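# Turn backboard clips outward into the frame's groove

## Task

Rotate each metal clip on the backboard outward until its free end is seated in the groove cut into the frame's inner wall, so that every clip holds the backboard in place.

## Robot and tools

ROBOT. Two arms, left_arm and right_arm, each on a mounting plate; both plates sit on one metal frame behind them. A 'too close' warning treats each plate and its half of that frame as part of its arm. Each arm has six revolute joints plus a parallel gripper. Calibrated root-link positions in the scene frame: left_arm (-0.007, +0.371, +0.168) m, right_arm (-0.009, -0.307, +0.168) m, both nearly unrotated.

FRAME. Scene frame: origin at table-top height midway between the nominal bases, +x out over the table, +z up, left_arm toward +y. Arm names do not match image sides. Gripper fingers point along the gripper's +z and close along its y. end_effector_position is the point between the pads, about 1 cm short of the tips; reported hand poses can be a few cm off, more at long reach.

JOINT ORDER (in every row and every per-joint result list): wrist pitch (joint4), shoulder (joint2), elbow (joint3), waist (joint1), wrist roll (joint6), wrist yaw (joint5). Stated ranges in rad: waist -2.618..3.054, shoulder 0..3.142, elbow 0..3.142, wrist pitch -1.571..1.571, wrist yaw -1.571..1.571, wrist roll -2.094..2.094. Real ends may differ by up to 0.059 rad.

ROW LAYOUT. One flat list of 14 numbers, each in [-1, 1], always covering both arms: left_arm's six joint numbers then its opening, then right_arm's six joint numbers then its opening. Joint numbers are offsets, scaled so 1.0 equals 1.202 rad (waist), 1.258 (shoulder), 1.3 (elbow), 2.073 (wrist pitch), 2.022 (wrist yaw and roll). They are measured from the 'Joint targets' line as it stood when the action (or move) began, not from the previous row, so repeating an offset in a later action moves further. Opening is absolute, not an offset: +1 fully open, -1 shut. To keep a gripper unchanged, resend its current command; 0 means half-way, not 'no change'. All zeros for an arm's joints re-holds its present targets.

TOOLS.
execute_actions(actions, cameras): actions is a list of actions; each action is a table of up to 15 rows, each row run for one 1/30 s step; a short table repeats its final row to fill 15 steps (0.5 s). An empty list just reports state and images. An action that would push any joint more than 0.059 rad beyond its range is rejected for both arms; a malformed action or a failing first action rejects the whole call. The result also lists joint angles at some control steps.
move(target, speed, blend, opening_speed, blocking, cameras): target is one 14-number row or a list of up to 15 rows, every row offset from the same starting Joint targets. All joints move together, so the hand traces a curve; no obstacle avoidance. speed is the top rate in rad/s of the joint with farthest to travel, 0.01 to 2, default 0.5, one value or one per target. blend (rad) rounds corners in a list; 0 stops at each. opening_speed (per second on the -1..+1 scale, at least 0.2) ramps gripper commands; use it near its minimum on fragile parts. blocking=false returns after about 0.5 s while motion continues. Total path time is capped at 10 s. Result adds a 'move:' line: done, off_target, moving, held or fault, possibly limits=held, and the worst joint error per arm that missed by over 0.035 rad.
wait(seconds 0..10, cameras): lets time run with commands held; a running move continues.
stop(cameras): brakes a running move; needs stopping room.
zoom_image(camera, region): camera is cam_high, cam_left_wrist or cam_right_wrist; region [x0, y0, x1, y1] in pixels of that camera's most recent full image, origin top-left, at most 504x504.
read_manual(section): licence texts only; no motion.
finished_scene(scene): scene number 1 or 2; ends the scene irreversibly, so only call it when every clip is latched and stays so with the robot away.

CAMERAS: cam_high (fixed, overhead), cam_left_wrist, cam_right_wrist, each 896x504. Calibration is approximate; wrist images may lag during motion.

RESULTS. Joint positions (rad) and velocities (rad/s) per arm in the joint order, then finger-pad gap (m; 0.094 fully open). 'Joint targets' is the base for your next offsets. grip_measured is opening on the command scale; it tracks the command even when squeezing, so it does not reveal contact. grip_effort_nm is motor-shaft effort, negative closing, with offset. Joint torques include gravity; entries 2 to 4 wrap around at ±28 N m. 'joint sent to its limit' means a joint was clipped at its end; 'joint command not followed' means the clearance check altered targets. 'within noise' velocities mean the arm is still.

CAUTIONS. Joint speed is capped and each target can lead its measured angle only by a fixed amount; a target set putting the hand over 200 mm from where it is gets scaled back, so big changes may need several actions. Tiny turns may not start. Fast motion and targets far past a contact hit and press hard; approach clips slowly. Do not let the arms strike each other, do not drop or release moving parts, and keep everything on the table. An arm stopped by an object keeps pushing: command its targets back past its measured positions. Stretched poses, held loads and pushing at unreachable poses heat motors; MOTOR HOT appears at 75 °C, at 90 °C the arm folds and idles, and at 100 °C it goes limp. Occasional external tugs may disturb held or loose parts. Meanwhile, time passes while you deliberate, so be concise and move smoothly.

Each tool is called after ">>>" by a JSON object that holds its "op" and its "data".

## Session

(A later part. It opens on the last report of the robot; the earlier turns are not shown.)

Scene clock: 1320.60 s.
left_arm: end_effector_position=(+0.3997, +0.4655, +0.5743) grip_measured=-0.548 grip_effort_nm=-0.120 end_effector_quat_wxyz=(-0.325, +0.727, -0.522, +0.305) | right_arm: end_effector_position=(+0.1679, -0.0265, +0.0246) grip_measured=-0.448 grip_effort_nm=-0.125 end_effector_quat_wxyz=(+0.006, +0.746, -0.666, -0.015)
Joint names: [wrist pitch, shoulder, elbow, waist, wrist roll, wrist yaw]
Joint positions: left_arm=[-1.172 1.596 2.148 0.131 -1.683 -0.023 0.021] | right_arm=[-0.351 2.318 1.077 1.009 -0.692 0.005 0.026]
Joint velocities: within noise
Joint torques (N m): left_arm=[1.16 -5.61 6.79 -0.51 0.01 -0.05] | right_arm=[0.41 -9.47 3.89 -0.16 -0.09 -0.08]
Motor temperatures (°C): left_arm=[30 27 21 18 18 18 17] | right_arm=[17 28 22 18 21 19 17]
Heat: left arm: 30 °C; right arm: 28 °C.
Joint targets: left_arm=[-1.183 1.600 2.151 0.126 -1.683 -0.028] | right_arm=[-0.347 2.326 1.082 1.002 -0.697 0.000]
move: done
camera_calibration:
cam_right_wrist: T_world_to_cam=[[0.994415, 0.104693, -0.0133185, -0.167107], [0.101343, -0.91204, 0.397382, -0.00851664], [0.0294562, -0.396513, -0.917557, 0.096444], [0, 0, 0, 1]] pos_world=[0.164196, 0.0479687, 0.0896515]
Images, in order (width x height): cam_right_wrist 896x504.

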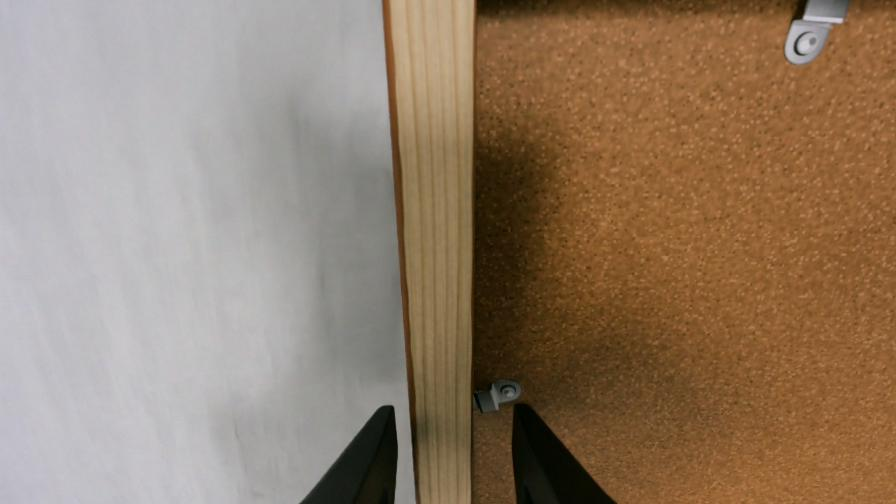

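>>> {"op": "move", "data": {"target": [0,0,0,0,0,0,-0.55,0,0.048,0,0,0,0,-0.45], "speed": 0.1, "opening_speed": 0.3, "cameras": ["cam_right_wrist"]}}

>>> {"op": "move", "data": {"target": [0,0,0,0,0,0,-0.55,-0.001,0,0,0.001,0,0,-0.52], "speed": 0.05, "opening_speed": 0.2, "cameras": ["cam_right_wrist"]}}

Scene clock: 1325.33 s.
left_arm: end_effector_position=(+0.3997, +0.4655, +0.5743) grip_measured=-0.548 grip_effort_nm=-0.115 end_effector_quat_wxyz=(-0.325, +0.727, -0.522, +0.305) | right_arm: end_effector_position=(+0.1653, -0.0302, +0.0191) grip_measured=-0.448 grip_effort_nm=-0.139 end_effector_quat_wxyz=(+0.015, +0.746, -0.666, -0.014)
Joint names: [wrist pitch, shoulder, elbow, waist, wrist roll, wrist yaw]
Joint positions: left_arm=[-1.172 1.596 2.148 0.131 -1.683 -0.023 0.021] | right_arm=[-0.355 2.337 1.08 1.009 -0.692 0.005 0.026]
Joint velocities: within noise
Joint torques (N m): left_arm=[1.17 -5.59 6.8 -0.62 0.04 -0.04] | right_arm=[0.41 -5.81 3.52 -0.2 -0.09 -0.08]
Motor temperatures (°C): left_arm=[30 27 21 18 18 18 17] | right_arm=[17 28 22 18 21 19 17]
Heat: left arm: 30 °C; right arm: 28 °C.
Joint targets: left_arm=[-1.183 1.600 2.151 0.126 -1.683 -0.028] | right_arm=[-0.347 2.386 1.082 1.002 -0.697 0.000]
move: off_target (right_arm); right_arm: the shoulder is farthest, 0.049 rad from its target
camera_calibration:
cam_right_wrist: T_world_to_cam=[[0.99414, 0.105096, -0.0252995, -0.16394], [0.106171, -0.905298, 0.411294, -0.0102988], [0.0203219, -0.41157, -0.911151, 0.09092], [0, 0, 0, 1]] pos_world=[0.162225, 0.045326, 0.0829302]
Images, in order (width x height): cam_right_wrist 896x504.

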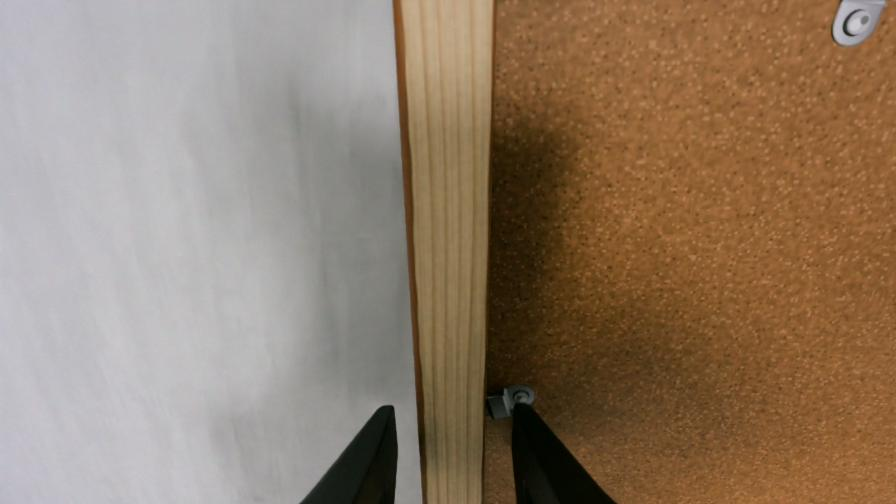

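Scene clock: 1326.03 s.
left_arm: end_effector_position=(+0.3997, +0.4655, +0.5743) grip_measured=-0.548 grip_effort_nm=-0.125 end_effector_quat_wxyz=(-0.325, +0.727, -0.522, +0.305) | right_arm: end_effector_position=(+0.1667, -0.0300, +0.0191) grip_measured=-0.518 grip_effort_nm=-0.154 end_effector_quat_wxyz=(+0.014, +0.746, -0.666, -0.011)
Joint names: [wrist pitch, shoulder, elbow, waist, wrist roll, wrist yaw]
Joint positions: left_arm=[-1.172 1.596 2.148 0.131 -1.683 -0.023 0.021] | right_arm=[-0.355 2.338 1.082 1.009 -0.692 0.011 0.023]
Joint velocities: within noise
Joint torques (N m): left_arm=[1.17 -5.65 6.78 -0.53 0.02 -0.03] | right_arm=[0.4 -5.94 3.36 -0.09 -0.1 -0.14]
Motor temperatures (°C): left_arm=[30 27 21 18 18 18 17] | right_arm=[17 27 22 18 21 19 17]
Heat: left arm: 30 °C; right arm: 27 °C.
Joint targets: left_arm=[-1.183 1.600 2.151 0.126 -1.683 -0.028] | right_arm=[-0.349 2.386 1.082 1.003 -0.697 0.000]
move: off_target (right_arm); right_arm: the shoulder is farthest, 0.048 rad from its target
camera_calibration:
cam_right_wrist: T_world_to_cam=[[0.994263, 0.105148, -0.0196042, -0.165495], [0.103808, -0.90444, 0.413777, -0.00989757], [0.0257772, -0.413439, -0.910167, 0.0899441], [0, 0, 0, 1]] pos_world=[0.163254, 0.0456361, 0.0827152]
Images, in order (width x height): cam_right_wrist 896x504.

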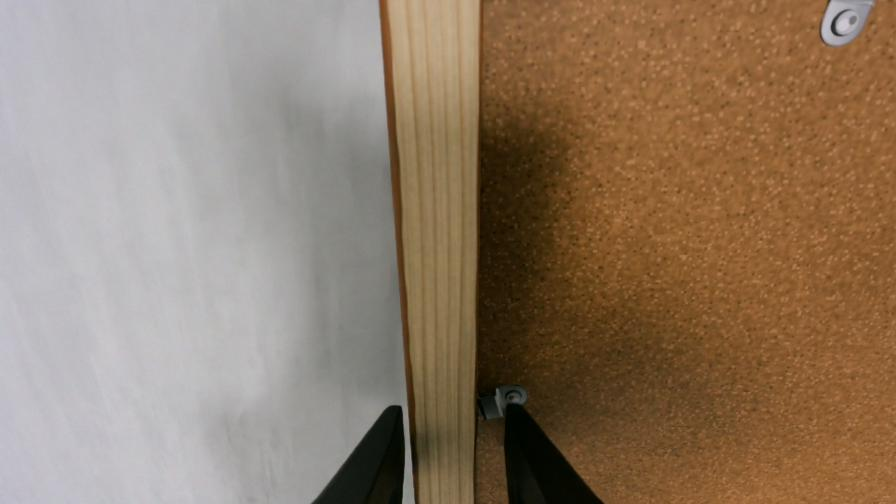

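>>> {"op": "move", "data": {"target": [0,0,0,0,0,0,-0.55,-0.001,0,0,0.002,0,0,-0.58], "speed": 0.05, "opening_speed": 0.2, "cameras": ["cam_right_wrist"]}}

>>> {"op": "move", "data": {"target": [0,0,0,0,0,0,-0.55,-0.001,0,0,0.002,0,0,-0.63], "speed": 0.05, "opening_speed": 0.2, "cameras": ["cam_right_wrist"]}}

Scene clock: 1330.60 s.
left_arm: end_effector_position=(+0.3997, +0.4655, +0.5743) grip_measured=-0.548 grip_effort_nm=-0.125 end_effector_quat_wxyz=(-0.325, +0.727, -0.522, +0.305) | right_arm: end_effector_position=(+0.1680, -0.0299, +0.0190) grip_measured=-0.578 grip_effort_nm=-0.159 end_effector_quat_wxyz=(+0.012, +0.746, -0.666, -0.008)
Joint names: [wrist pitch, shoulder, elbow, waist, wrist roll, wrist yaw]
Joint positions: left_arm=[-1.172 1.596 2.148 0.131 -1.683 -0.023 0.021] | right_arm=[-0.352 2.338 1.082 1.009 -0.692 0.017 0.02]
Joint velocities: within noise
Joint torques (N m): left_arm=[1.18 -5.72 6.89 -0.68 0.05 -0.03] | right_arm=[0.34 -5.98 3.38 0.12 -0.09 -0.2]
Motor temperatures (°C): left_arm=[30 27 21 18 18 18 17] | right_arm=[17 27 22 18 21 19 17]
Heat: left arm: 30 °C; right arm: 27 °C.
Joint targets: left_arm=[-1.183 1.600 2.151 0.126 -1.683 -0.028] | right_arm=[-0.351 2.386 1.082 1.005 -0.697 0.000]
move: off_target (right_arm); right_arm: the shoulder is farthest, 0.048 rad from its target
camera_calibration:
cam_right_wrist: T_world_to_cam=[[0.994364, 0.105153, -0.0135367, -0.166844], [0.101274, -0.904289, 0.414734, -0.00949039], [0.0313695, -0.413768, -0.909842, 0.0889688], [0, 0, 0, 1]] pos_world=[0.164074, 0.0457745, 0.082625]
Images, in order (width x height): cam_right_wrist 896x504.

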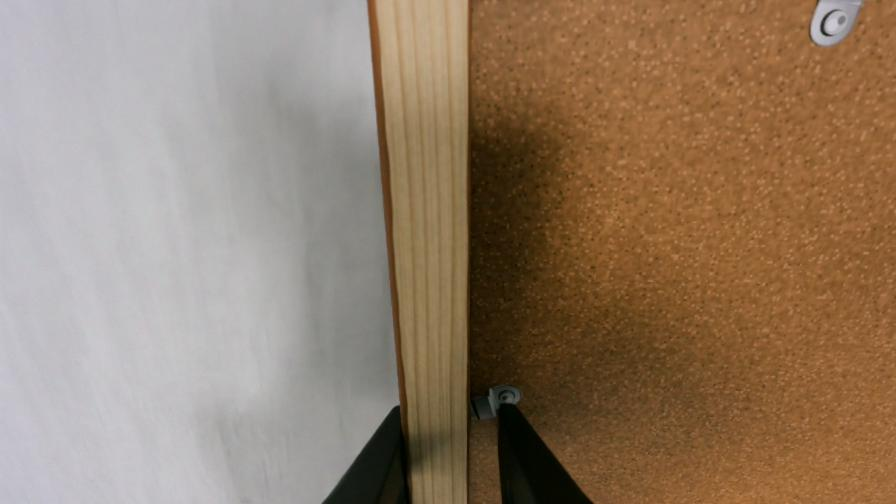

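Scene clock: 1331.30 s.
left_arm: end_effector_position=(+0.3997, +0.4655, +0.5743) grip_measured=-0.548 grip_effort_nm=-0.115 end_effector_quat_wxyz=(-0.325, +0.727, -0.522, +0.305) | right_arm: end_effector_position=(+0.1677, -0.0300, +0.0190) grip_measured=-0.625 grip_effort_nm=-0.320 end_effector_quat_wxyz=(+0.013, +0.746, -0.666, -0.009)
Joint names: [wrist pitch, shoulder, elbow, waist, wrist roll, wrist yaw]
Joint positions: left_arm=[-1.172 1.596 2.148 0.131 -1.683 -0.023 0.021] | right_arm=[-0.352 2.338 1.082 1.009 -0.692 0.016 0.018]
Joint velocities: within noise
Joint torques (N m): left_arm=[1.18 -5.85 6.82 -0.62 0.03 0.01] | right_arm=[0.33 -6 3.37 0.35 -0.09 -0.2]
Motor temperatures (°C): left_arm=[30 27 21 18 18 18 17] | right_arm=[17 27 22 18 21 19 17]
Heat: left arm: 30 °C; right arm: 27 °C.
Joint targets: left_arm=[-1.183 1.600 2.151 0.126 -1.683 -0.028] | right_arm=[-0.354 2.386 1.082 1.008 -0.697 0.000]
move: off_target (right_arm); right_arm: the shoulder is farthest, 0.048 rad from its target
camera_calibration:
cam_right_wrist: T_world_to_cam=[[0.994348, 0.105161, -0.0146099, -0.166595], [0.101722, -0.904196, 0.414828, -0.00962199], [0.0304136, -0.413969, -0.909783, 0.0891003], [0, 0, 0, 1]] pos_world=[0.163923, 0.045704, 0.0826194]
Images, in order (width x height): cam_right_wrist 896x504.

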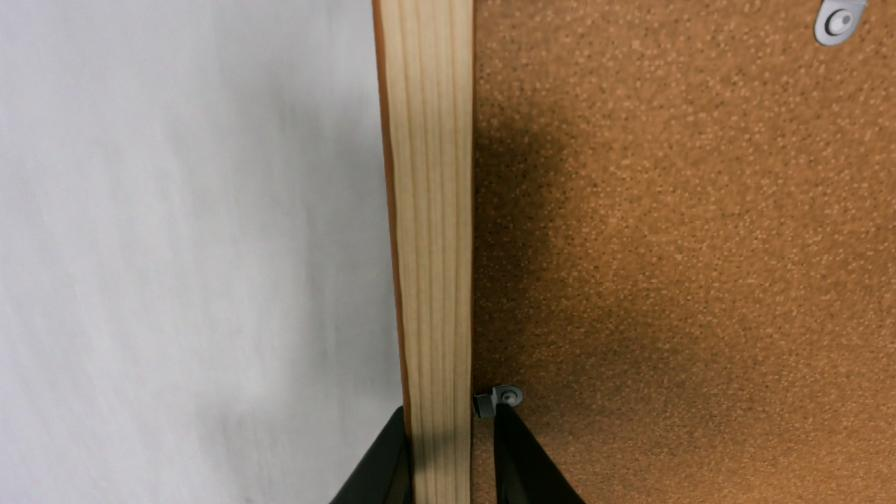

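>>> {"op": "move", "data": {"target": [0,0,0,0,0,0,-0.55,-0.001,0,0,0.002,0,0,-0.68], "speed": 0.05, "opening_speed": 0.2, "cameras": ["cam_right_wrist"]}}

>>> {"op": "zoom_image", "data": {"camera": "cam_right_wrist", "region": [420, 360, 560, 460]}}

Scene clock: 1335.83 s.
left_arm: end_effector_position=(+0.3997, +0.4655, +0.5743) grip_measured=-0.548 grip_effort_nm=-0.120 end_effector_quat_wxyz=(-0.325, +0.727, -0.522, +0.305) | right_arm: end_effector_position=(+0.1670, -0.0299, +0.0191) grip_measured=-0.679 grip_effort_nm=-0.691 end_effector_quat_wxyz=(+0.013, +0.746, -0.666, -0.011)
Joint names: [wrist pitch, shoulder, elbow, waist, wrist roll, wrist yaw]
Joint positions: left_arm=[-1.172 1.596 2.148 0.131 -1.683 -0.023 0.021] | right_arm=[-0.354 2.338 1.082 1.009 -0.692 0.012 0.015]
Joint velocities: left_arm=[within noise] | right_arm=[-0.007 -0.007 -0.002 0.007 -0.066 -0.095 -0.004]
Joint torques (N m): left_arm=[1.16 -5.68 6.84 -0.55 0.02 -0.02] | right_arm=[0.31 -5.96 3.38 0.55 -0.08 -0.16]
Motor temperatures (°C): left_arm=[30 27 21 18 18 18 17] | right_arm=[17 27 22 18 21 19 17]
Heat: left arm: 30 °C; right arm: 27 °C.
Joint targets: left_arm=[-1.183 1.600 2.151 0.126 -1.683 -0.028] | right_arm=[-0.355 2.386 1.082 1.010 -0.697 0.000]
move: off_target (right_arm); right_arm: the shoulder is farthest, 0.048 rad from its target
camera_calibration:
cam_right_wrist: T_world_to_cam=[[0.99429, 0.105135, -0.0182903, -0.16581], [0.103263, -0.904667, 0.413419, -0.00968179], [0.0269181, -0.412947, -0.910357, 0.0898232], [0, 0, 0, 1]] pos_world=[0.163445, 0.0457658, 0.0827411]
Images, in order (width x height): cam_right_wrist 896x504.

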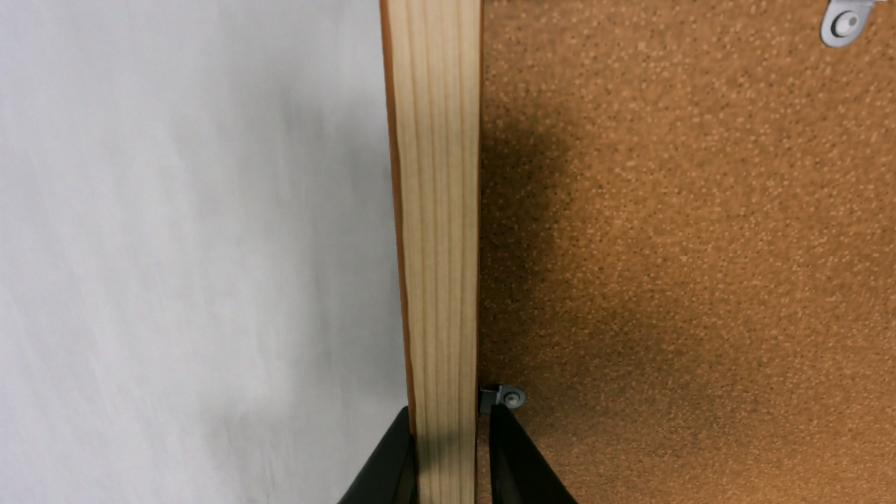

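Scaled by 3.600.

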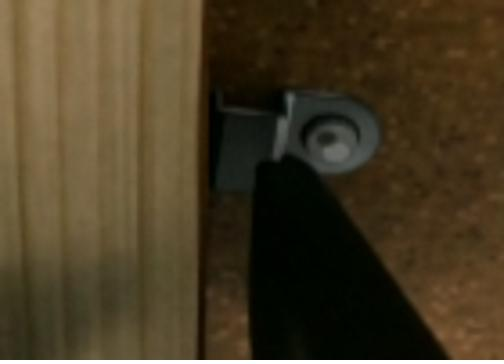

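>>> {"op": "move", "data": {"target": [[0,0,0,0,0,0,-0.55,0,0,0,-0.003,0,0,-0.55],[0,0,0,0,0,0,-0.55,0,-0.16,0,-0.003,0,0,-0.42]], "speed": 0.15, "opening_speed": 0.3, "cameras": ["cam_right_wrist"]}}

>>> {"op": "zoom_image", "data": {"camera": "cam_right_wrist", "region": [360, 340, 500, 440]}}

Scene clock: 1341.77 s.
left_arm: end_effector_position=(+0.3997, +0.4655, +0.5743) grip_measured=-0.548 grip_effort_nm=-0.120 end_effector_quat_wxyz=(-0.325, +0.727, -0.522, +0.305) | right_arm: end_effector_position=(+0.1833, -0.0056, +0.0596) grip_measured=-0.422 grip_effort_nm=0.056 end_effector_quat_wxyz=(-0.044, +0.744, -0.666, -0.023)
Joint names: [wrist pitch, shoulder, elbow, waist, wrist roll, wrist yaw]
Joint positions: left_arm=[-1.172 1.596 2.148 0.131 -1.683 -0.023 0.021] | right_arm=[-0.361 2.214 1.082 1.009 -0.692 0.005 0.027]
Joint velocities: within noise
Joint torques (N m): left_arm=[1.18 -5.64 6.83 -0.62 0.04 -0.06] | right_arm=[0.57 -12.9 4.01 0.23 -0.09 -0.08]
Motor temperatures (°C): left_arm=[30 27 21 18 18 18 17] | right_arm=[17 28 22 18 21 19 17]
Heat: left arm: 30 °C; right arm: 28 °C.
Joint targets: left_arm=[-1.183 1.600 2.151 0.126 -1.683 -0.028] | right_arm=[-0.355 2.185 1.082 1.007 -0.697 0.000]
move: done
camera_calibration:
cam_right_wrist: T_world_to_cam=[[0.993711, 0.0997369, 0.0508989, -0.187857], [0.0780115, -0.942741, 0.324275, 0.00358456], [0.0803266, -0.318265, -0.944593, 0.12912], [0, 0, 0, 1]] pos_world=[0.176024, 0.0632099, 0.130365]
Images, in order (width x height): cam_right_wrist 896x504.

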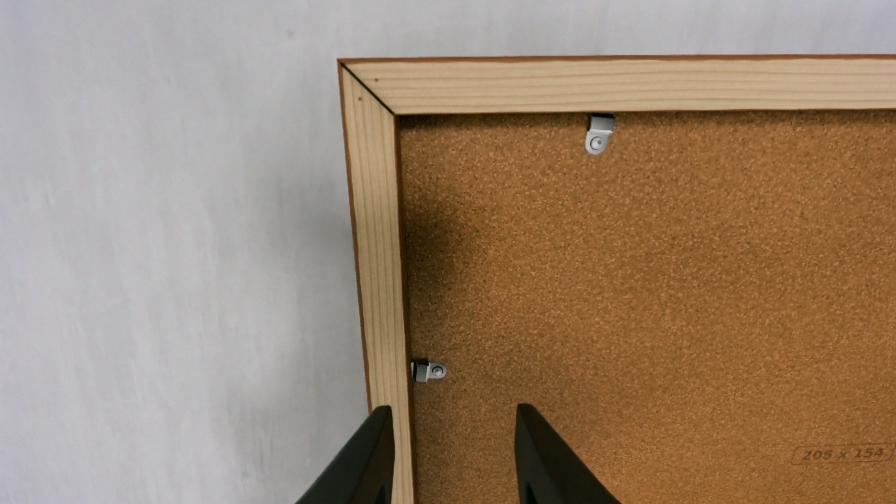

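Scaled by 3.600.

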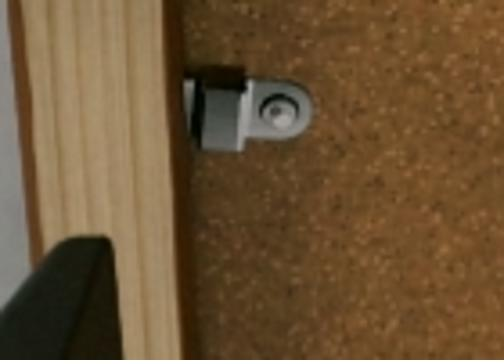

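>>> {"op": "move", "data": {"target": [[0,0,0,0,0,0,-0.55,0,-0.15,0,0,0,0,-0.42],[0,0,0,0,0,0,-0.55,-0.1859,0.10,0.3677,-0.3502,0.5687,0,-0.42],[0,0,0,0,0,0,-0.55,-0.1859,0.1518,0.3677,-0.3502,0.5687,0,-0.42]], "speed": 0.6, "blend": [0.08,0.03,0], "opening_speed": 0.5, "cameras": ["cam_right_wrist"]}}

Scene clock: 1371.13 s.
left_arm: end_effector_position=(+0.3997, +0.4655, +0.5743) grip_measured=-0.548 grip_effort_nm=-0.115 end_effector_quat_wxyz=(-0.325, +0.727, -0.522, +0.305) | right_arm: end_effector_position=(+0.3417, -0.0786, +0.0794) grip_measured=-0.422 grip_effort_nm=0.066 end_effector_quat_wxyz=(-0.009, -0.062, +0.998, +0.015)
Joint names: [wrist pitch, shoulder, elbow, waist, wrist roll, wrist yaw]
Joint positions: left_arm=[-1.172 1.596 2.148 0.131 -1.683 -0.023 0.021] | right_arm=[-0.735 2.375 1.54 0.586 0.445 0.005 0.027]
Joint velocities: within noise
Joint torques (N m): left_arm=[1.16 -5.7 6.87 -0.57 0.01 -0.03] | right_arm=[0.3 -12.34 6.16 0.51 0.04 -0.09]
Motor temperatures (°C): left_arm=[30 27 21 18 18 18 17] | right_arm=[17 30 23 18 21 19 17]
Heat: left arm: 30 °C; right arm: 30 °C.
Joint targets: left_arm=[-1.183 1.600 2.151 0.126 -1.683 -0.028] | right_arm=[-0.741 2.376 1.560 0.586 0.453 0.000]
move: done
camera_calibration:
cam_right_wrist: T_world_to_cam=[[0.115929, -0.993141, -0.0152118, -0.119686], [-0.897785, -0.111325, 0.426133, 0.306661], [-0.424903, -0.0357442, -0.904533, 0.303536], [0, 0, 0, 1]] pos_world=[0.418164, -0.0738765, 0.142059]
Images, in order (width x height): cam_right_wrist 896x504.

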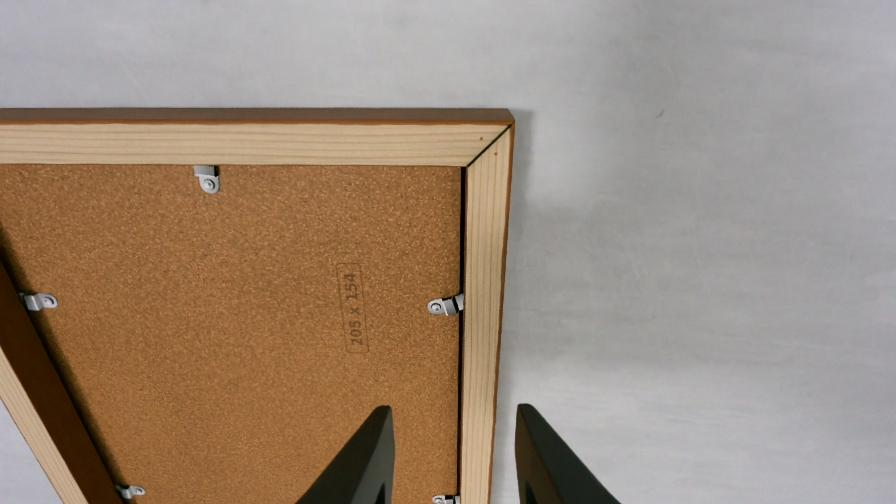

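>>> {"op": "move", "data": {"target": [[0,0,0,0,0,0,-0.55,0.03,0.04,-0.045,0,0,0,-0.3],[0,0,0,0,0,0,-0.55,0.059,0.0827,-0.0085,0,0,0,-0.3]], "speed": 0.3, "opening_speed": 0.5, "cameras": ["cam_right_wrist"]}}

Scene clock: 1382.77 s.
left_arm: end_effector_position=(+0.3997, +0.4655, +0.5743) grip_measured=-0.548 grip_effort_nm=-0.125 end_effector_quat_wxyz=(-0.325, +0.727, -0.522, +0.305) | right_arm: end_effector_position=(+0.3382, -0.0788, +0.0368) grip_measured=-0.302 grip_effort_nm=0.061 end_effector_quat_wxyz=(-0.013, -0.062, +0.998, +0.013)
Joint names: [wrist pitch, shoulder, elbow, waist, wrist roll, wrist yaw]
Joint positions: left_arm=[-1.172 1.596 2.148 0.131 -1.683 -0.023 0.021] | right_arm=[-0.629 2.473 1.523 0.586 0.446 0.005 0.033]
Joint velocities: within noise
Joint torques (N m): left_arm=[1.17 -5.86 6.91 -0.54 0.03 -0.04] | right_arm=[0.46 -12 6.32 0.51 0.04 -0.09]
Motor temperatures (°C): left_arm=[30 27 21 18 18 18 17] | right_arm=[17 30 23 18 21 19 17]
Heat: left arm: 30 °C; right arm: 30 °C.
Joint targets: left_arm=[-1.183 1.600 2.151 0.126 -1.683 -0.028] | right_arm=[-0.619 2.480 1.549 0.586 0.453 0.000]
move: done
camera_calibration:
cam_right_wrist: T_world_to_cam=[[0.115065, -0.993297, -0.0110128, -0.120044], [-0.894404, -0.10842, 0.43392, 0.320401], [-0.432205, -0.0400792, -0.900884, 0.265485], [0, 0, 0, 1]] pos_world=[0.415125, -0.0738611, 0.0988208]
Images, in order (width x height): cam_right_wrist 896x504.

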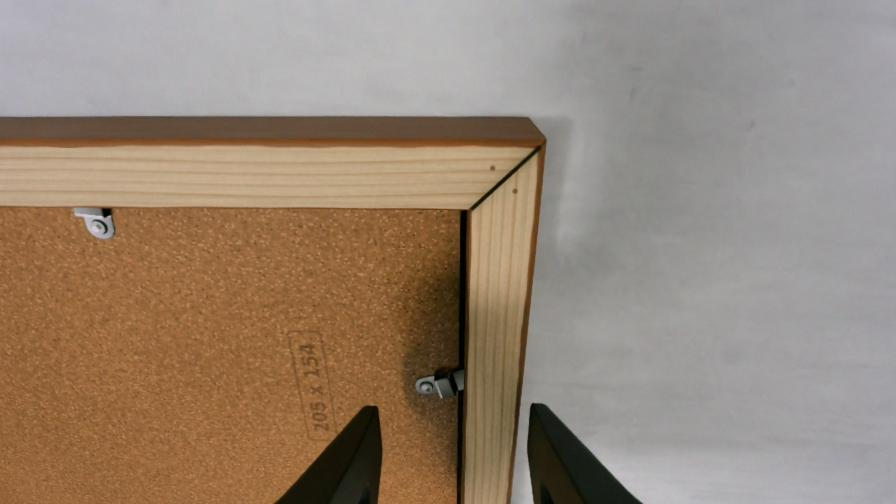

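>>> {"op": "move", "data": {"target": [[0,0,0,0,0,0,-0.55,0.02,0.012,0,0,0,0,-0.36]], "speed": 0.2, "opening_speed": 0.5, "cameras": ["cam_right_wrist"]}}

Scene clock: 1392.07 s.
left_arm: end_effector_position=(+0.3997, +0.4655, +0.5743) grip_measured=-0.548 grip_effort_nm=-0.129 end_effector_quat_wxyz=(-0.325, +0.727, -0.522, +0.305) | right_arm: end_effector_position=(+0.3425, -0.0760, +0.0362) grip_measured=-0.358 grip_effort_nm=-0.154 end_effector_quat_wxyz=(-0.004, -0.061, +0.998, +0.018)
Joint names: [wrist pitch, shoulder, elbow, waist, wrist roll, wrist yaw]
Joint positions: left_arm=[-1.172 1.596 2.148 0.131 -1.683 -0.023 0.021] | right_arm=[-0.607 2.475 1.523 0.586 0.447 0.005 0.03]
Joint velocities: within noise
Joint torques (N m): left_arm=[1.18 -5.64 6.74 -0.65 0.04 -0.04] | right_arm=[0.69 -10.78 6.35 0.5 0.02 -0.1]
Motor temperatures (°C): left_arm=[30 27 21 18 18 18 17] | right_arm=[17 31 23 18 21 19 17]
Heat: left arm: 30 °C; right arm: 31 °C.
Joint targets: left_arm=[-1.183 1.600 2.151 0.126 -1.683 -0.028] | right_arm=[-0.577 2.495 1.549 0.586 0.453 0.000]
move: done
camera_calibration:
cam_right_wrist: T_world_to_cam=[[0.11376, -0.993306, -0.0200393, -0.117011], [-0.901947, -0.111713, 0.417148, 0.327753], [-0.416595, -0.0293803, -0.908617, 0.262649], [0, 0, 0, 1]] pos_world=[0.418345, -0.0718967, 0.0995807]
Images, in order (width x height): cam_right_wrist 896x504.

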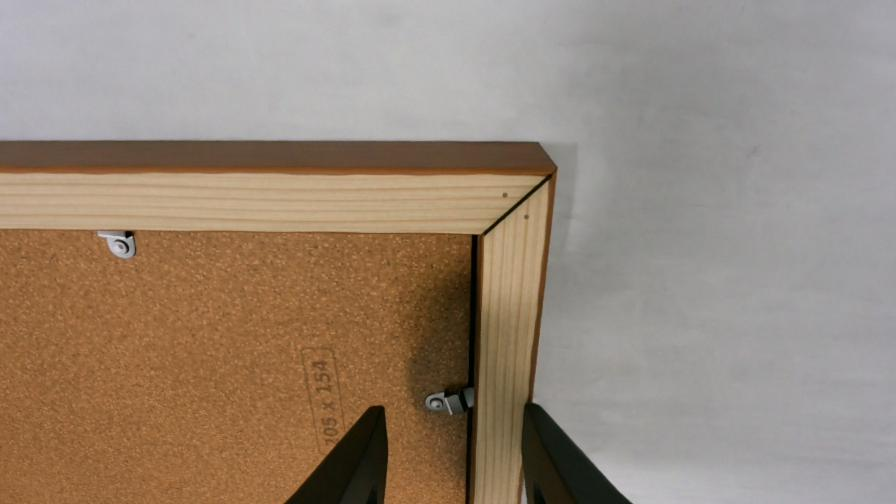

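>>> {"op": "move", "data": {"target": [[0,0,0,0,0,0,-0.55,0,-0.07,0,-0.010,0,0,-0.36],[0,0,0,0,0,0,-0.55,-0.002,-0.0,0,-0.010,0,0,-0.36]], "speed": 0.2, "opening_speed": 0.5, "cameras": ["cam_right_wrist"]}}

Scene clock: 1397.60 s.
left_arm: end_effector_position=(+0.3997, +0.4655, +0.5743) grip_measured=-0.548 grip_effort_nm=-0.120 end_effector_quat_wxyz=(-0.325, +0.727, -0.522, +0.305) | right_arm: end_effector_position=(+0.3518, -0.0732, +0.0368) grip_measured=-0.358 grip_effort_nm=-0.139 end_effector_quat_wxyz=(+0.009, -0.058, +0.998, +0.025)
Joint names: [wrist pitch, shoulder, elbow, waist, wrist roll, wrist yaw]
Joint positions: left_arm=[-1.172 1.596 2.148 0.131 -1.683 -0.023 0.021] | right_arm=[-0.583 2.478 1.533 0.58 0.447 0.004 0.03]
Joint velocities: within noise
Joint torques (N m): left_arm=[1.16 -5.67 6.93 -0.51 0.04 -0.04] | right_arm=[0.46 -11.23 5.72 -0.01 0.03 -0.09]
Motor temperatures (°C): left_arm=[30 27 21 18 18 18 17] | right_arm=[17 30 23 18 21 19 17]
Heat: left arm: 30 °C; right arm: 30 °C.
Joint targets: left_arm=[-1.183 1.600 2.151 0.126 -1.683 -0.028] | right_arm=[-0.581 2.495 1.550 0.574 0.453 0.000]
move: done
camera_calibration:
cam_right_wrist: T_world_to_cam=[[0.106793, -0.993699, -0.0340218, -0.112254], [-0.913306, -0.111563, 0.391696, 0.341156], [-0.393023, -0.0107579, -0.919466, 0.260639], [0, 0, 0, 1]] pos_world=[0.426005, -0.0706819, 0.102201]
Images, in order (width x height): cam_right_wrist 896x504.

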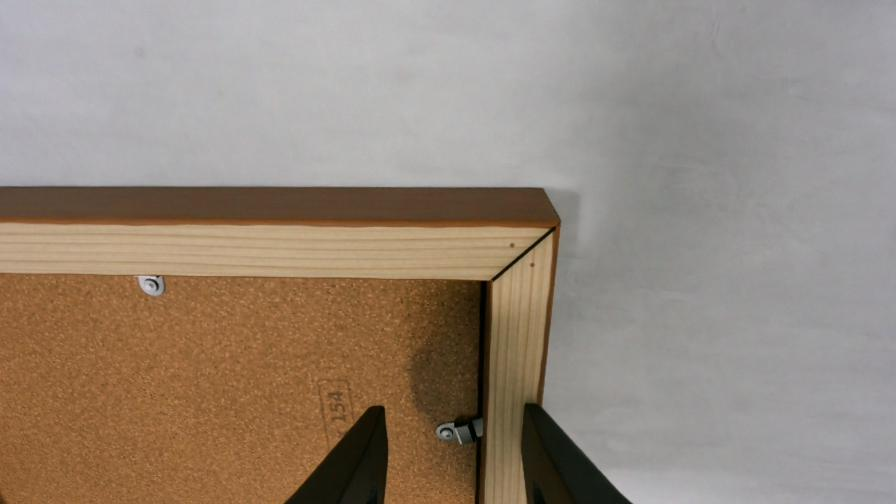

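>>> {"op": "move", "data": {"target": [[0,0,0,0,0,0,-0.55,0,-0.05,0,-0.011,0,0,-0.36],[0,0,0,0,0,0,-0.55,0,0.012,0,-0.011,0,0,-0.36]], "speed": 0.2, "opening_speed": 0.5, "cameras": ["cam_right_wrist"]}}

Scene clock: 1403.27 s.
left_arm: end_effector_position=(+0.3997, +0.4655, +0.5743) grip_measured=-0.548 grip_effort_nm=-0.125 end_effector_quat_wxyz=(-0.325, +0.727, -0.522, +0.305) | right_arm: end_effector_position=(+0.3495, -0.0808, +0.0271) grip_measured=-0.358 grip_effort_nm=-0.144 end_effector_quat_wxyz=(-0.002, -0.051, +0.998, +0.021)
Joint names: [wrist pitch, shoulder, elbow, waist, wrist roll, wrist yaw]
Joint positions: left_arm=[-1.172 1.596 2.148 0.131 -1.683 -0.023 0.021] | right_arm=[-0.583 2.502 1.533 0.566 0.447 0.001 0.03]
Joint velocities: within noise
Joint torques (N m): left_arm=[1.17 -5.71 6.71 -0.5 0.01 -0.01] | right_arm=[0.39 -11.92 5.6 0.12 0.02 -0.05]
Motor temperatures (°C): left_arm=[30 27 21 18 18 18 17] | right_arm=[17 31 23 18 21 19 17]
Heat: left arm: 30 °C; right arm: 31 °C.
Joint targets: left_arm=[-1.183 1.600 2.151 0.126 -1.683 -0.028] | right_arm=[-0.581 2.510 1.550 0.561 0.453 0.000]
move: done
camera_calibration:
cam_right_wrist: T_world_to_cam=[[0.0927409, -0.995344, -0.0262467, -0.115331], [-0.905918, -0.0952885, 0.412592, 0.340212], [-0.413172, -0.0144868, -0.910538, 0.257262], [0, 0, 0, 1]] pos_world=[0.425194, -0.0786486, 0.0908509]
Images, in order (width x height): cam_right_wrist 896x504.

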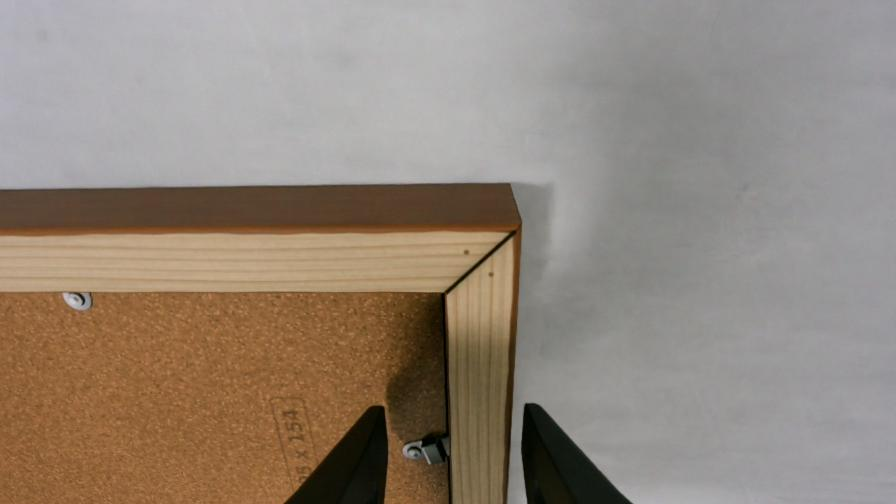

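>>> {"op": "move", "data": {"target": [[0,0,0,0,0,0,-0.55,-0.002,0.02,0,0,0,0,-0.38],[0,0,0,0,0,0,-0.55,-0.002,0.045,0,0,0,0,-0.42]], "speed": 0.1, "opening_speed": 0.2, "cameras": ["cam_right_wrist"]}}

Scene clock: 1408.67 s.
left_arm: end_effector_position=(+0.3997, +0.4655, +0.5743) grip_measured=-0.548 grip_effort_nm=-0.125 end_effector_quat_wxyz=(-0.325, +0.727, -0.522, +0.305) | right_arm: end_effector_position=(+0.3455, -0.0824, +0.0199) grip_measured=-0.418 grip_effort_nm=-0.149 end_effector_quat_wxyz=(-0.012, -0.051, +0.998, +0.017)
Joint names: [wrist pitch, shoulder, elbow, waist, wrist roll, wrist yaw]
Joint positions: left_arm=[-1.172 1.596 2.148 0.131 -1.683 -0.023 0.021] | right_arm=[-0.591 2.524 1.541 0.566 0.447 -0.001 0.027]
Joint velocities: within noise
Joint torques (N m): left_arm=[1.16 -5.61 6.87 -0.5 0.03 -0.02] | right_arm=[0.41 -8.85 4.89 0.16 0.02 -0.04]
Motor temperatures (°C): left_arm=[30 27 21 18 18 18 17] | right_arm=[17 31 23 18 21 19 17]
Heat: left arm: 30 °C; right arm: 31 °C.
Joint targets: left_arm=[-1.183 1.600 2.151 0.126 -1.683 -0.028] | right_arm=[-0.586 2.567 1.549 0.561 0.453 0.000]
move: off_target (right_arm); target 2's new numbers were sent with right_arm's shoulder 0.044 rad from that target; right_arm: the shoulder is farthest, 0.043 rad from its target
camera_calibration:
cam_right_wrist: T_world_to_cam=[[0.0931837, -0.995476, -0.0185762, -0.117121], [-0.897369, -0.0920537, 0.431573, 0.336288], [-0.43133, -0.0235458, -0.901887, 0.254329], [0, 0, 0, 1]] pos_world=[0.422388, -0.0796463, 0.0820675]
Images, in order (width x height): cam_right_wrist 896x504.

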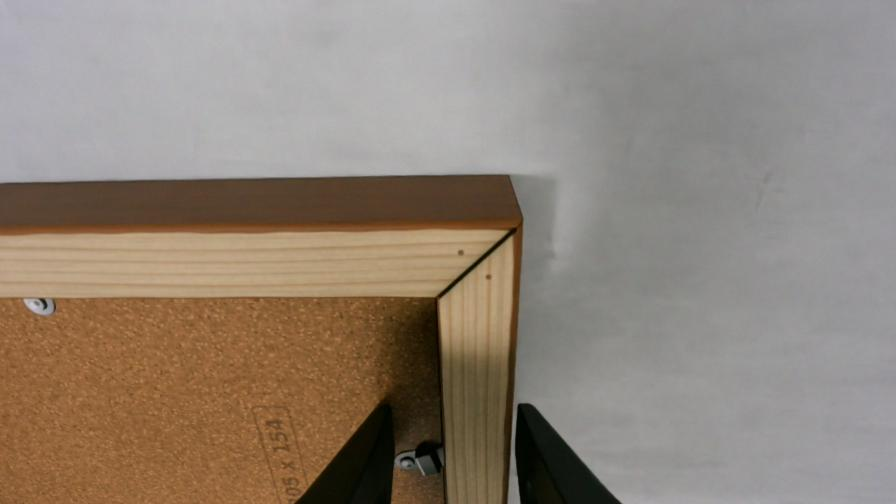

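>>> {"op": "move", "data": {"target": [0,0,0,0,0,0,-0.55,-0.001,0,0,-0.004,0,0,-0.48], "speed": 0.05, "opening_speed": 0.2, "cameras": []}}

>>> {"op": "move", "data": {"target": [0,0,0,0,0,0,-0.55,0,0,0,-0.004,0,0,-0.54], "speed": 0.05, "opening_speed": 0.2, "cameras": ["cam_right_wrist"]}}

>>> {"op": "move", "data": {"target": [0,0,0,0,0,0,-0.55,0,0,0,-0.004,0,0,-0.60], "speed": 0.05, "opening_speed": 0.2, "cameras": ["cam_right_wrist"]}}

Scene clock: 1416.37 s.
left_arm: end_effector_position=(+0.3997, +0.4655, +0.5743) grip_measured=-0.548 grip_effort_nm=-0.129 end_effector_quat_wxyz=(-0.325, +0.727, -0.522, +0.305) | right_arm: end_effector_position=(+0.3453, -0.0812, +0.0200) grip_measured=-0.478 grip_effort_nm=-0.154 end_effector_quat_wxyz=(-0.013, -0.051, +0.998, +0.020)
Joint names: [wrist pitch, shoulder, elbow, waist, wrist roll, wrist yaw]
Joint positions: left_arm=[-1.172 1.596 2.148 0.131 -1.683 -0.023 0.021] | right_arm=[-0.589 2.524 1.541 0.566 0.447 -0.007 0.025]
Joint velocities: within noise
Joint torques (N m): left_arm=[1.16 -5.75 6.82 -0.39 0.02 -0.03] | right_arm=[0.38 -8.84 4.86 -0.35 0.03 0.03]
Motor temperatures (°C): left_arm=[30 27 21 18 18 18 17] | right_arm=[17 30 23 18 21 19 17]
Heat: left arm: 30 °C; right arm: 30 °C.
Joint targets: left_arm=[-1.183 1.600 2.151 0.126 -1.683 -0.028] | right_arm=[-0.588 2.567 1.549 0.556 0.453 0.000]
move: off_target (right_arm); right_arm: the shoulder is farthest, 0.043 rad from its target
No camera images: "cameras" was empty.

Scene clock: 1417.07 s.
left_arm: end_effector_position=(+0.3997, +0.4655, +0.5743) grip_measured=-0.548 grip_effort_nm=-0.120 end_effector_quat_wxyz=(-0.325, +0.727, -0.522, +0.305) | right_arm: end_effector_position=(+0.3456, -0.0823, +0.0199) grip_measured=-0.537 grip_effort_nm=-0.193 end_effector_quat_wxyz=(-0.014, -0.049, +0.998, +0.021)
Joint names: [wrist pitch, shoulder, elbow, waist, wrist roll, wrist yaw]
Joint positions: left_arm=[-1.172 1.596 2.148 0.131 -1.683 -0.023 0.021] | right_arm=[-0.591 2.524 1.541 0.561 0.447 -0.011 0.022]
Joint velocities: within noise
Joint torques (N m): left_arm=[1.18 -5.57 6.74 -0.61 0.01 -0.04] | right_arm=[0.38 -8.81 4.86 -0.38 0.03 0.08]
Motor temperatures (°C): left_arm=[30 27 21 18 18 18 17] | right_arm=[17 30 23 18 21 19 17]
Heat: left arm: 30 °C; right arm: 30 °C.
Joint targets: left_arm=[-1.183 1.600 2.151 0.126 -1.683 -0.028] | right_arm=[-0.588 2.567 1.549 0.551 0.453 0.000]
move: off_target (right_arm); right_arm: the shoulder is farthest, 0.043 rad from its target
camera_calibration:
cam_right_wrist: T_world_to_cam=[[0.0888252, -0.995661, -0.0277331, -0.115357], [-0.89575, -0.0920264, 0.434929, 0.33582], [-0.435594, -0.0137907, -0.900038, 0.256652], [0, 0, 0, 1]] pos_world=[0.422853, -0.0804129, 0.0817399]
Images, in order (width x height): cam_right_wrist 896x504.

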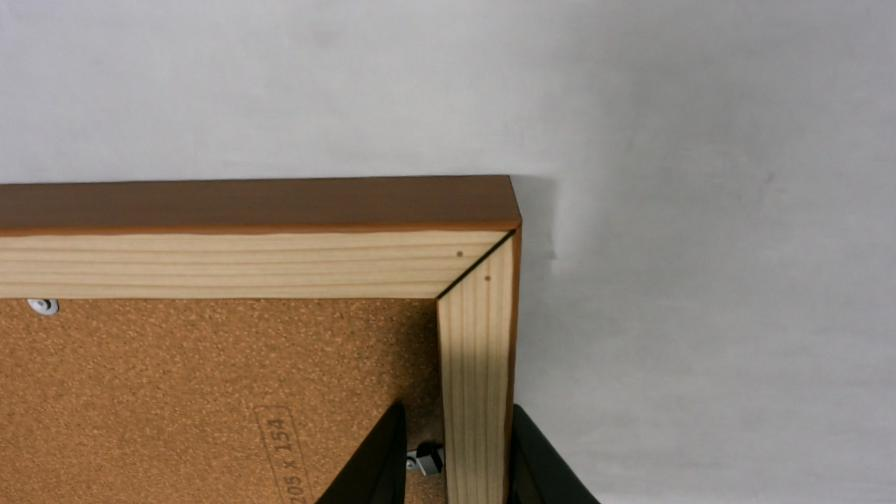

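Scene clock: 1417.77 s.
left_arm: end_effector_position=(+0.3997, +0.4655, +0.5743) grip_measured=-0.548 grip_effort_nm=-0.125 end_effector_quat_wxyz=(-0.325, +0.727, -0.522, +0.305) | right_arm: end_effector_position=(+0.3458, -0.0838, +0.0199) grip_measured=-0.597 grip_effort_nm=-0.188 end_effector_quat_wxyz=(-0.016, -0.047, +0.999, +0.022)
Joint names: [wrist pitch, shoulder, elbow, waist, wrist roll, wrist yaw]
Joint positions: left_arm=[-1.172 1.596 2.148 0.131 -1.683 -0.023 0.021] | right_arm=[-0.593 2.524 1.541 0.557 0.447 -0.013 0.019]
Joint velocities: within noise
Joint torques (N m): left_arm=[1.15 -5.64 6.76 -0.58 0.02 0] | right_arm=[0.42 -8.81 4.85 -0.47 0.02 0.1]
Motor temperatures (°C): left_arm=[30 27 21 18 18 18 17] | right_arm=[17 30 23 18 21 19 17]
Heat: left arm: 30 °C; right arm: 30 °C.
Joint targets: left_arm=[-1.183 1.600 2.151 0.126 -1.683 -0.028] | right_arm=[-0.588 2.567 1.549 0.546 0.453 0.000]
move: off_target (right_arm); right_arm: the shoulder is farthest, 0.043 rad from its target
camera_calibration:
cam_right_wrist: T_world_to_cam=[[0.0846412, -0.996003, -0.0285312, -0.115426], [-0.894546, -0.0885693, 0.438112, 0.335639], [-0.438888, -0.0115598, -0.898467, 0.257948], [0, 0, 0, 1]] pos_world=[0.423225, -0.0822554, 0.0814172]
Images, in order (width x height): cam_right_wrist 896x504.

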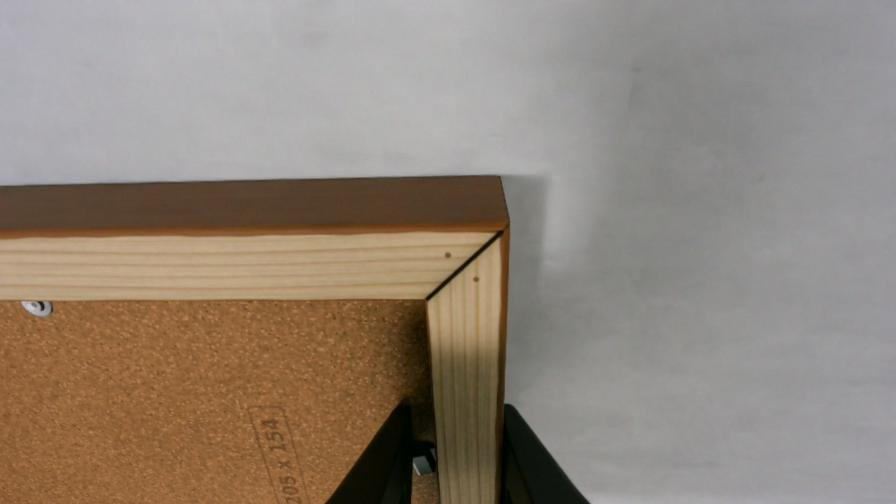

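>>> {"op": "move", "data": {"target": [0,0,0,0,0,0,-0.55,0,0,0,-0.003,0,0,-0.65], "speed": 0.05, "opening_speed": 0.2, "cameras": ["cam_right_wrist"]}}

>>> {"op": "zoom_image", "data": {"camera": "cam_right_wrist", "region": [360, 400, 500, 500]}}

Scene clock: 1421.50 s.
left_arm: end_effector_position=(+0.3997, +0.4655, +0.5743) grip_measured=-0.548 grip_effort_nm=-0.129 end_effector_quat_wxyz=(-0.325, +0.727, -0.522, +0.305) | right_arm: end_effector_position=(+0.3460, -0.0849, +0.0198) grip_measured=-0.646 grip_effort_nm=-0.276 end_effector_quat_wxyz=(-0.017, -0.045, +0.999, +0.023)
Joint names: [wrist pitch, shoulder, elbow, waist, wrist roll, wrist yaw]
Joint positions: left_arm=[-1.172 1.596 2.148 0.131 -1.683 -0.023 0.021] | right_arm=[-0.595 2.524 1.541 0.553 0.447 -0.017 0.017]
Joint velocities: within noise
Joint torques (N m): left_arm=[1.16 -5.76 6.69 -0.66 0 -0.04] | right_arm=[0.43 -8.84 4.89 -0.43 0.03 0.13]
Motor temperatures (°C): left_arm=[30 27 21 18 18 18 17] | right_arm=[17 30 23 18 21 19 17]
Heat: left arm: 30 °C; right arm: 30 °C.
Joint targets: left_arm=[-1.183 1.600 2.151 0.126 -1.683 -0.028] | right_arm=[-0.588 2.567 1.549 0.542 0.453 0.000]
move: off_target (right_arm); right_arm: the shoulder is farthest, 0.043 rad from its target
camera_calibration:
cam_right_wrist: T_world_to_cam=[[0.0807823, -0.996254, -0.030866, -0.115115], [-0.893472, -0.0861046, 0.440788, 0.335516], [-0.441794, -0.00802996, -0.89708, 0.259274], [0, 0, 0, 1]] pos_world=[0.423619, -0.0837118, 0.0811453]
Images, in order (width x height): cam_right_wrist 896x504.

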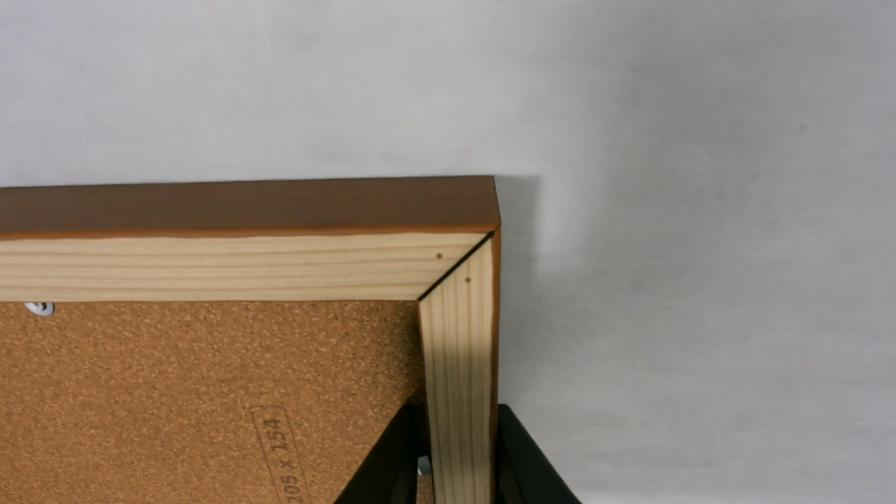

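Scaled by 3.600.

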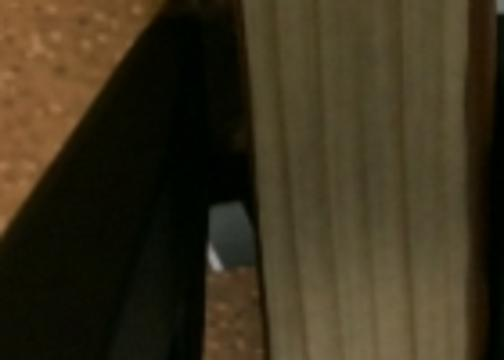

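>>> {"op": "move", "data": {"target": [0,0,0,0,0,0,-0.55,0,0,0,-0.002,0,0,-0.675], "speed": 0.05, "opening_speed": 0.2, "cameras": ["cam_right_wrist"]}}

>>> {"op": "zoom_image", "data": {"camera": "cam_right_wrist", "region": [360, 400, 500, 500]}}

Scene clock: 1429.33 s.
left_arm: end_effector_position=(+0.3997, +0.4655, +0.5743) grip_measured=-0.548 grip_effort_nm=-0.115 end_effector_quat_wxyz=(-0.325, +0.727, -0.522, +0.305) | right_arm: end_effector_position=(+0.3462, -0.0856, +0.0198) grip_measured=-0.672 grip_effort_nm=-0.203 end_effector_quat_wxyz=(-0.018, -0.044, +0.999, +0.023)
Joint names: [wrist pitch, shoulder, elbow, waist, wrist roll, wrist yaw]
Joint positions: left_arm=[-1.172 1.596 2.148 0.131 -1.683 -0.023 0.021] | right_arm=[-0.595 2.524 1.541 0.552 0.447 -0.017 0.015]
Joint velocities: within noise
Joint torques (N m): left_arm=[1.16 -5.64 6.84 -0.54 0.01 -0.02] | right_arm=[0.42 -8.83 4.85 -0.47 0.02 0.12]
Motor temperatures (°C): left_arm=[30 27 21 18 18 18 17] | right_arm=[17 30 23 18 21 19 17]
Heat: left arm: 30 °C; right arm: 30 °C.
Joint targets: left_arm=[-1.183 1.600 2.151 0.126 -1.683 -0.028] | right_arm=[-0.588 2.567 1.549 0.540 0.453 0.000]
move: off_target (right_arm); right_arm: the shoulder is farthest, 0.043 rad from its target
camera_calibration:
cam_right_wrist: T_world_to_cam=[[0.078882, -0.996407, -0.0308349, -0.115208], [-0.893229, -0.08438, 0.441612, 0.335706], [-0.442628, -0.00729263, -0.896676, 0.259684], [0, 0, 0, 1]] pos_world=[0.423894, -0.0845731, 0.0810482]
Images, in order (width x height): cam_right_wrist 896x504.

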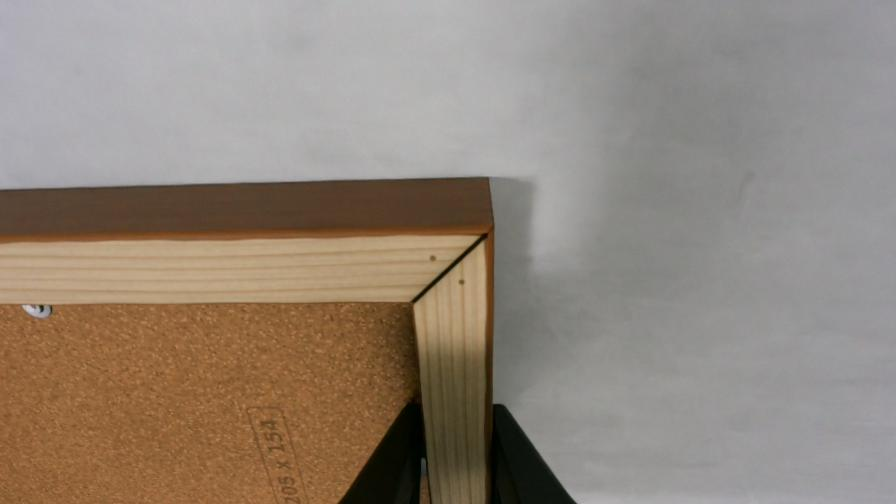

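Scaled by 3.600.

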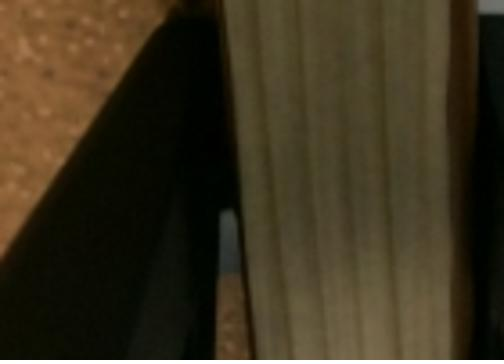

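>>> {"op": "move", "data": {"target": [[0,0,0,0,0,0,-0.55,0,0,0,0.004,0,0,-0.55],[0,0,0,0,0,0,-0.55,0,-0.14,0,0.004,0,0,-0.42]], "speed": 0.15, "opening_speed": 0.3, "cameras": ["cam_right_wrist"]}}

>>> {"op": "zoom_image", "data": {"camera": "cam_right_wrist", "region": [360, 340, 500, 440]}}

Scene clock: 1437.00 s.
left_arm: end_effector_position=(+0.3997, +0.4655, +0.5743) grip_measured=-0.548 grip_effort_nm=-0.120 end_effector_quat_wxyz=(-0.325, +0.727, -0.522, +0.305) | right_arm: end_effector_position=(+0.3689, -0.0762, +0.0603) grip_measured=-0.422 grip_effort_nm=0.066 end_effector_quat_wxyz=(+0.027, -0.042, +0.998, +0.044)
Joint names: [wrist pitch, shoulder, elbow, waist, wrist roll, wrist yaw]
Joint positions: left_arm=[-1.172 1.596 2.148 0.131 -1.683 -0.023 0.021] | right_arm=[-0.596 2.425 1.541 0.549 0.447 -0.013 0.027]
Joint velocities: within noise
Joint torques (N m): left_arm=[1.17 -5.74 6.9 -0.58 -0.01 0] | right_arm=[0.6 -16.01 5.24 0.25 0.02 0.09]
Motor temperatures (°C): left_arm=[30 27 21 18 18 18 17] | right_arm=[17 30 23 18 21 19 17]
Heat: left arm: 30 °C; right arm: 30 °C.
Joint targets: left_arm=[-1.183 1.600 2.151 0.126 -1.683 -0.028] | right_arm=[-0.588 2.391 1.549 0.545 0.453 0.000]
move: done
camera_calibration:
cam_right_wrist: T_world_to_cam=[[0.0765399, -0.99459, -0.0702351, -0.103066], [-0.928559, -0.0967641, 0.358351, 0.356045], [-0.363209, 0.0377892, -0.930941, 0.282314], [0, 0, 0, 1]] pos_world=[0.441036, -0.078724, 0.127989]
Images, in order (width x height): cam_right_wrist 896x504.

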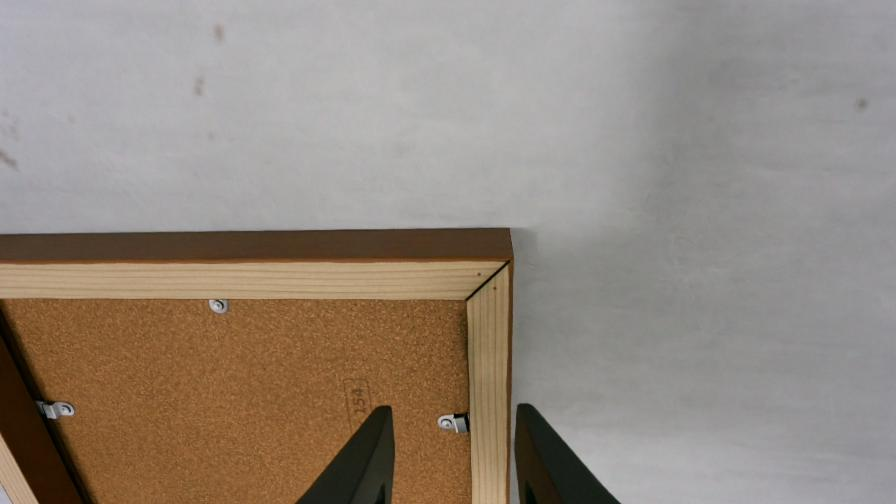

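Scaled by 3.600.

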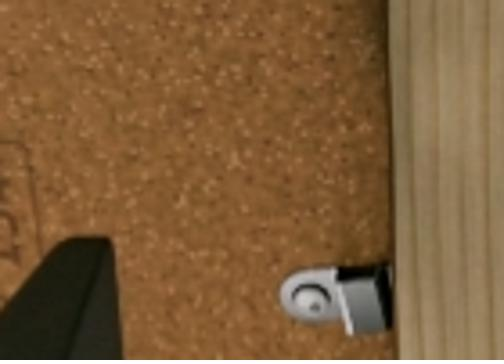

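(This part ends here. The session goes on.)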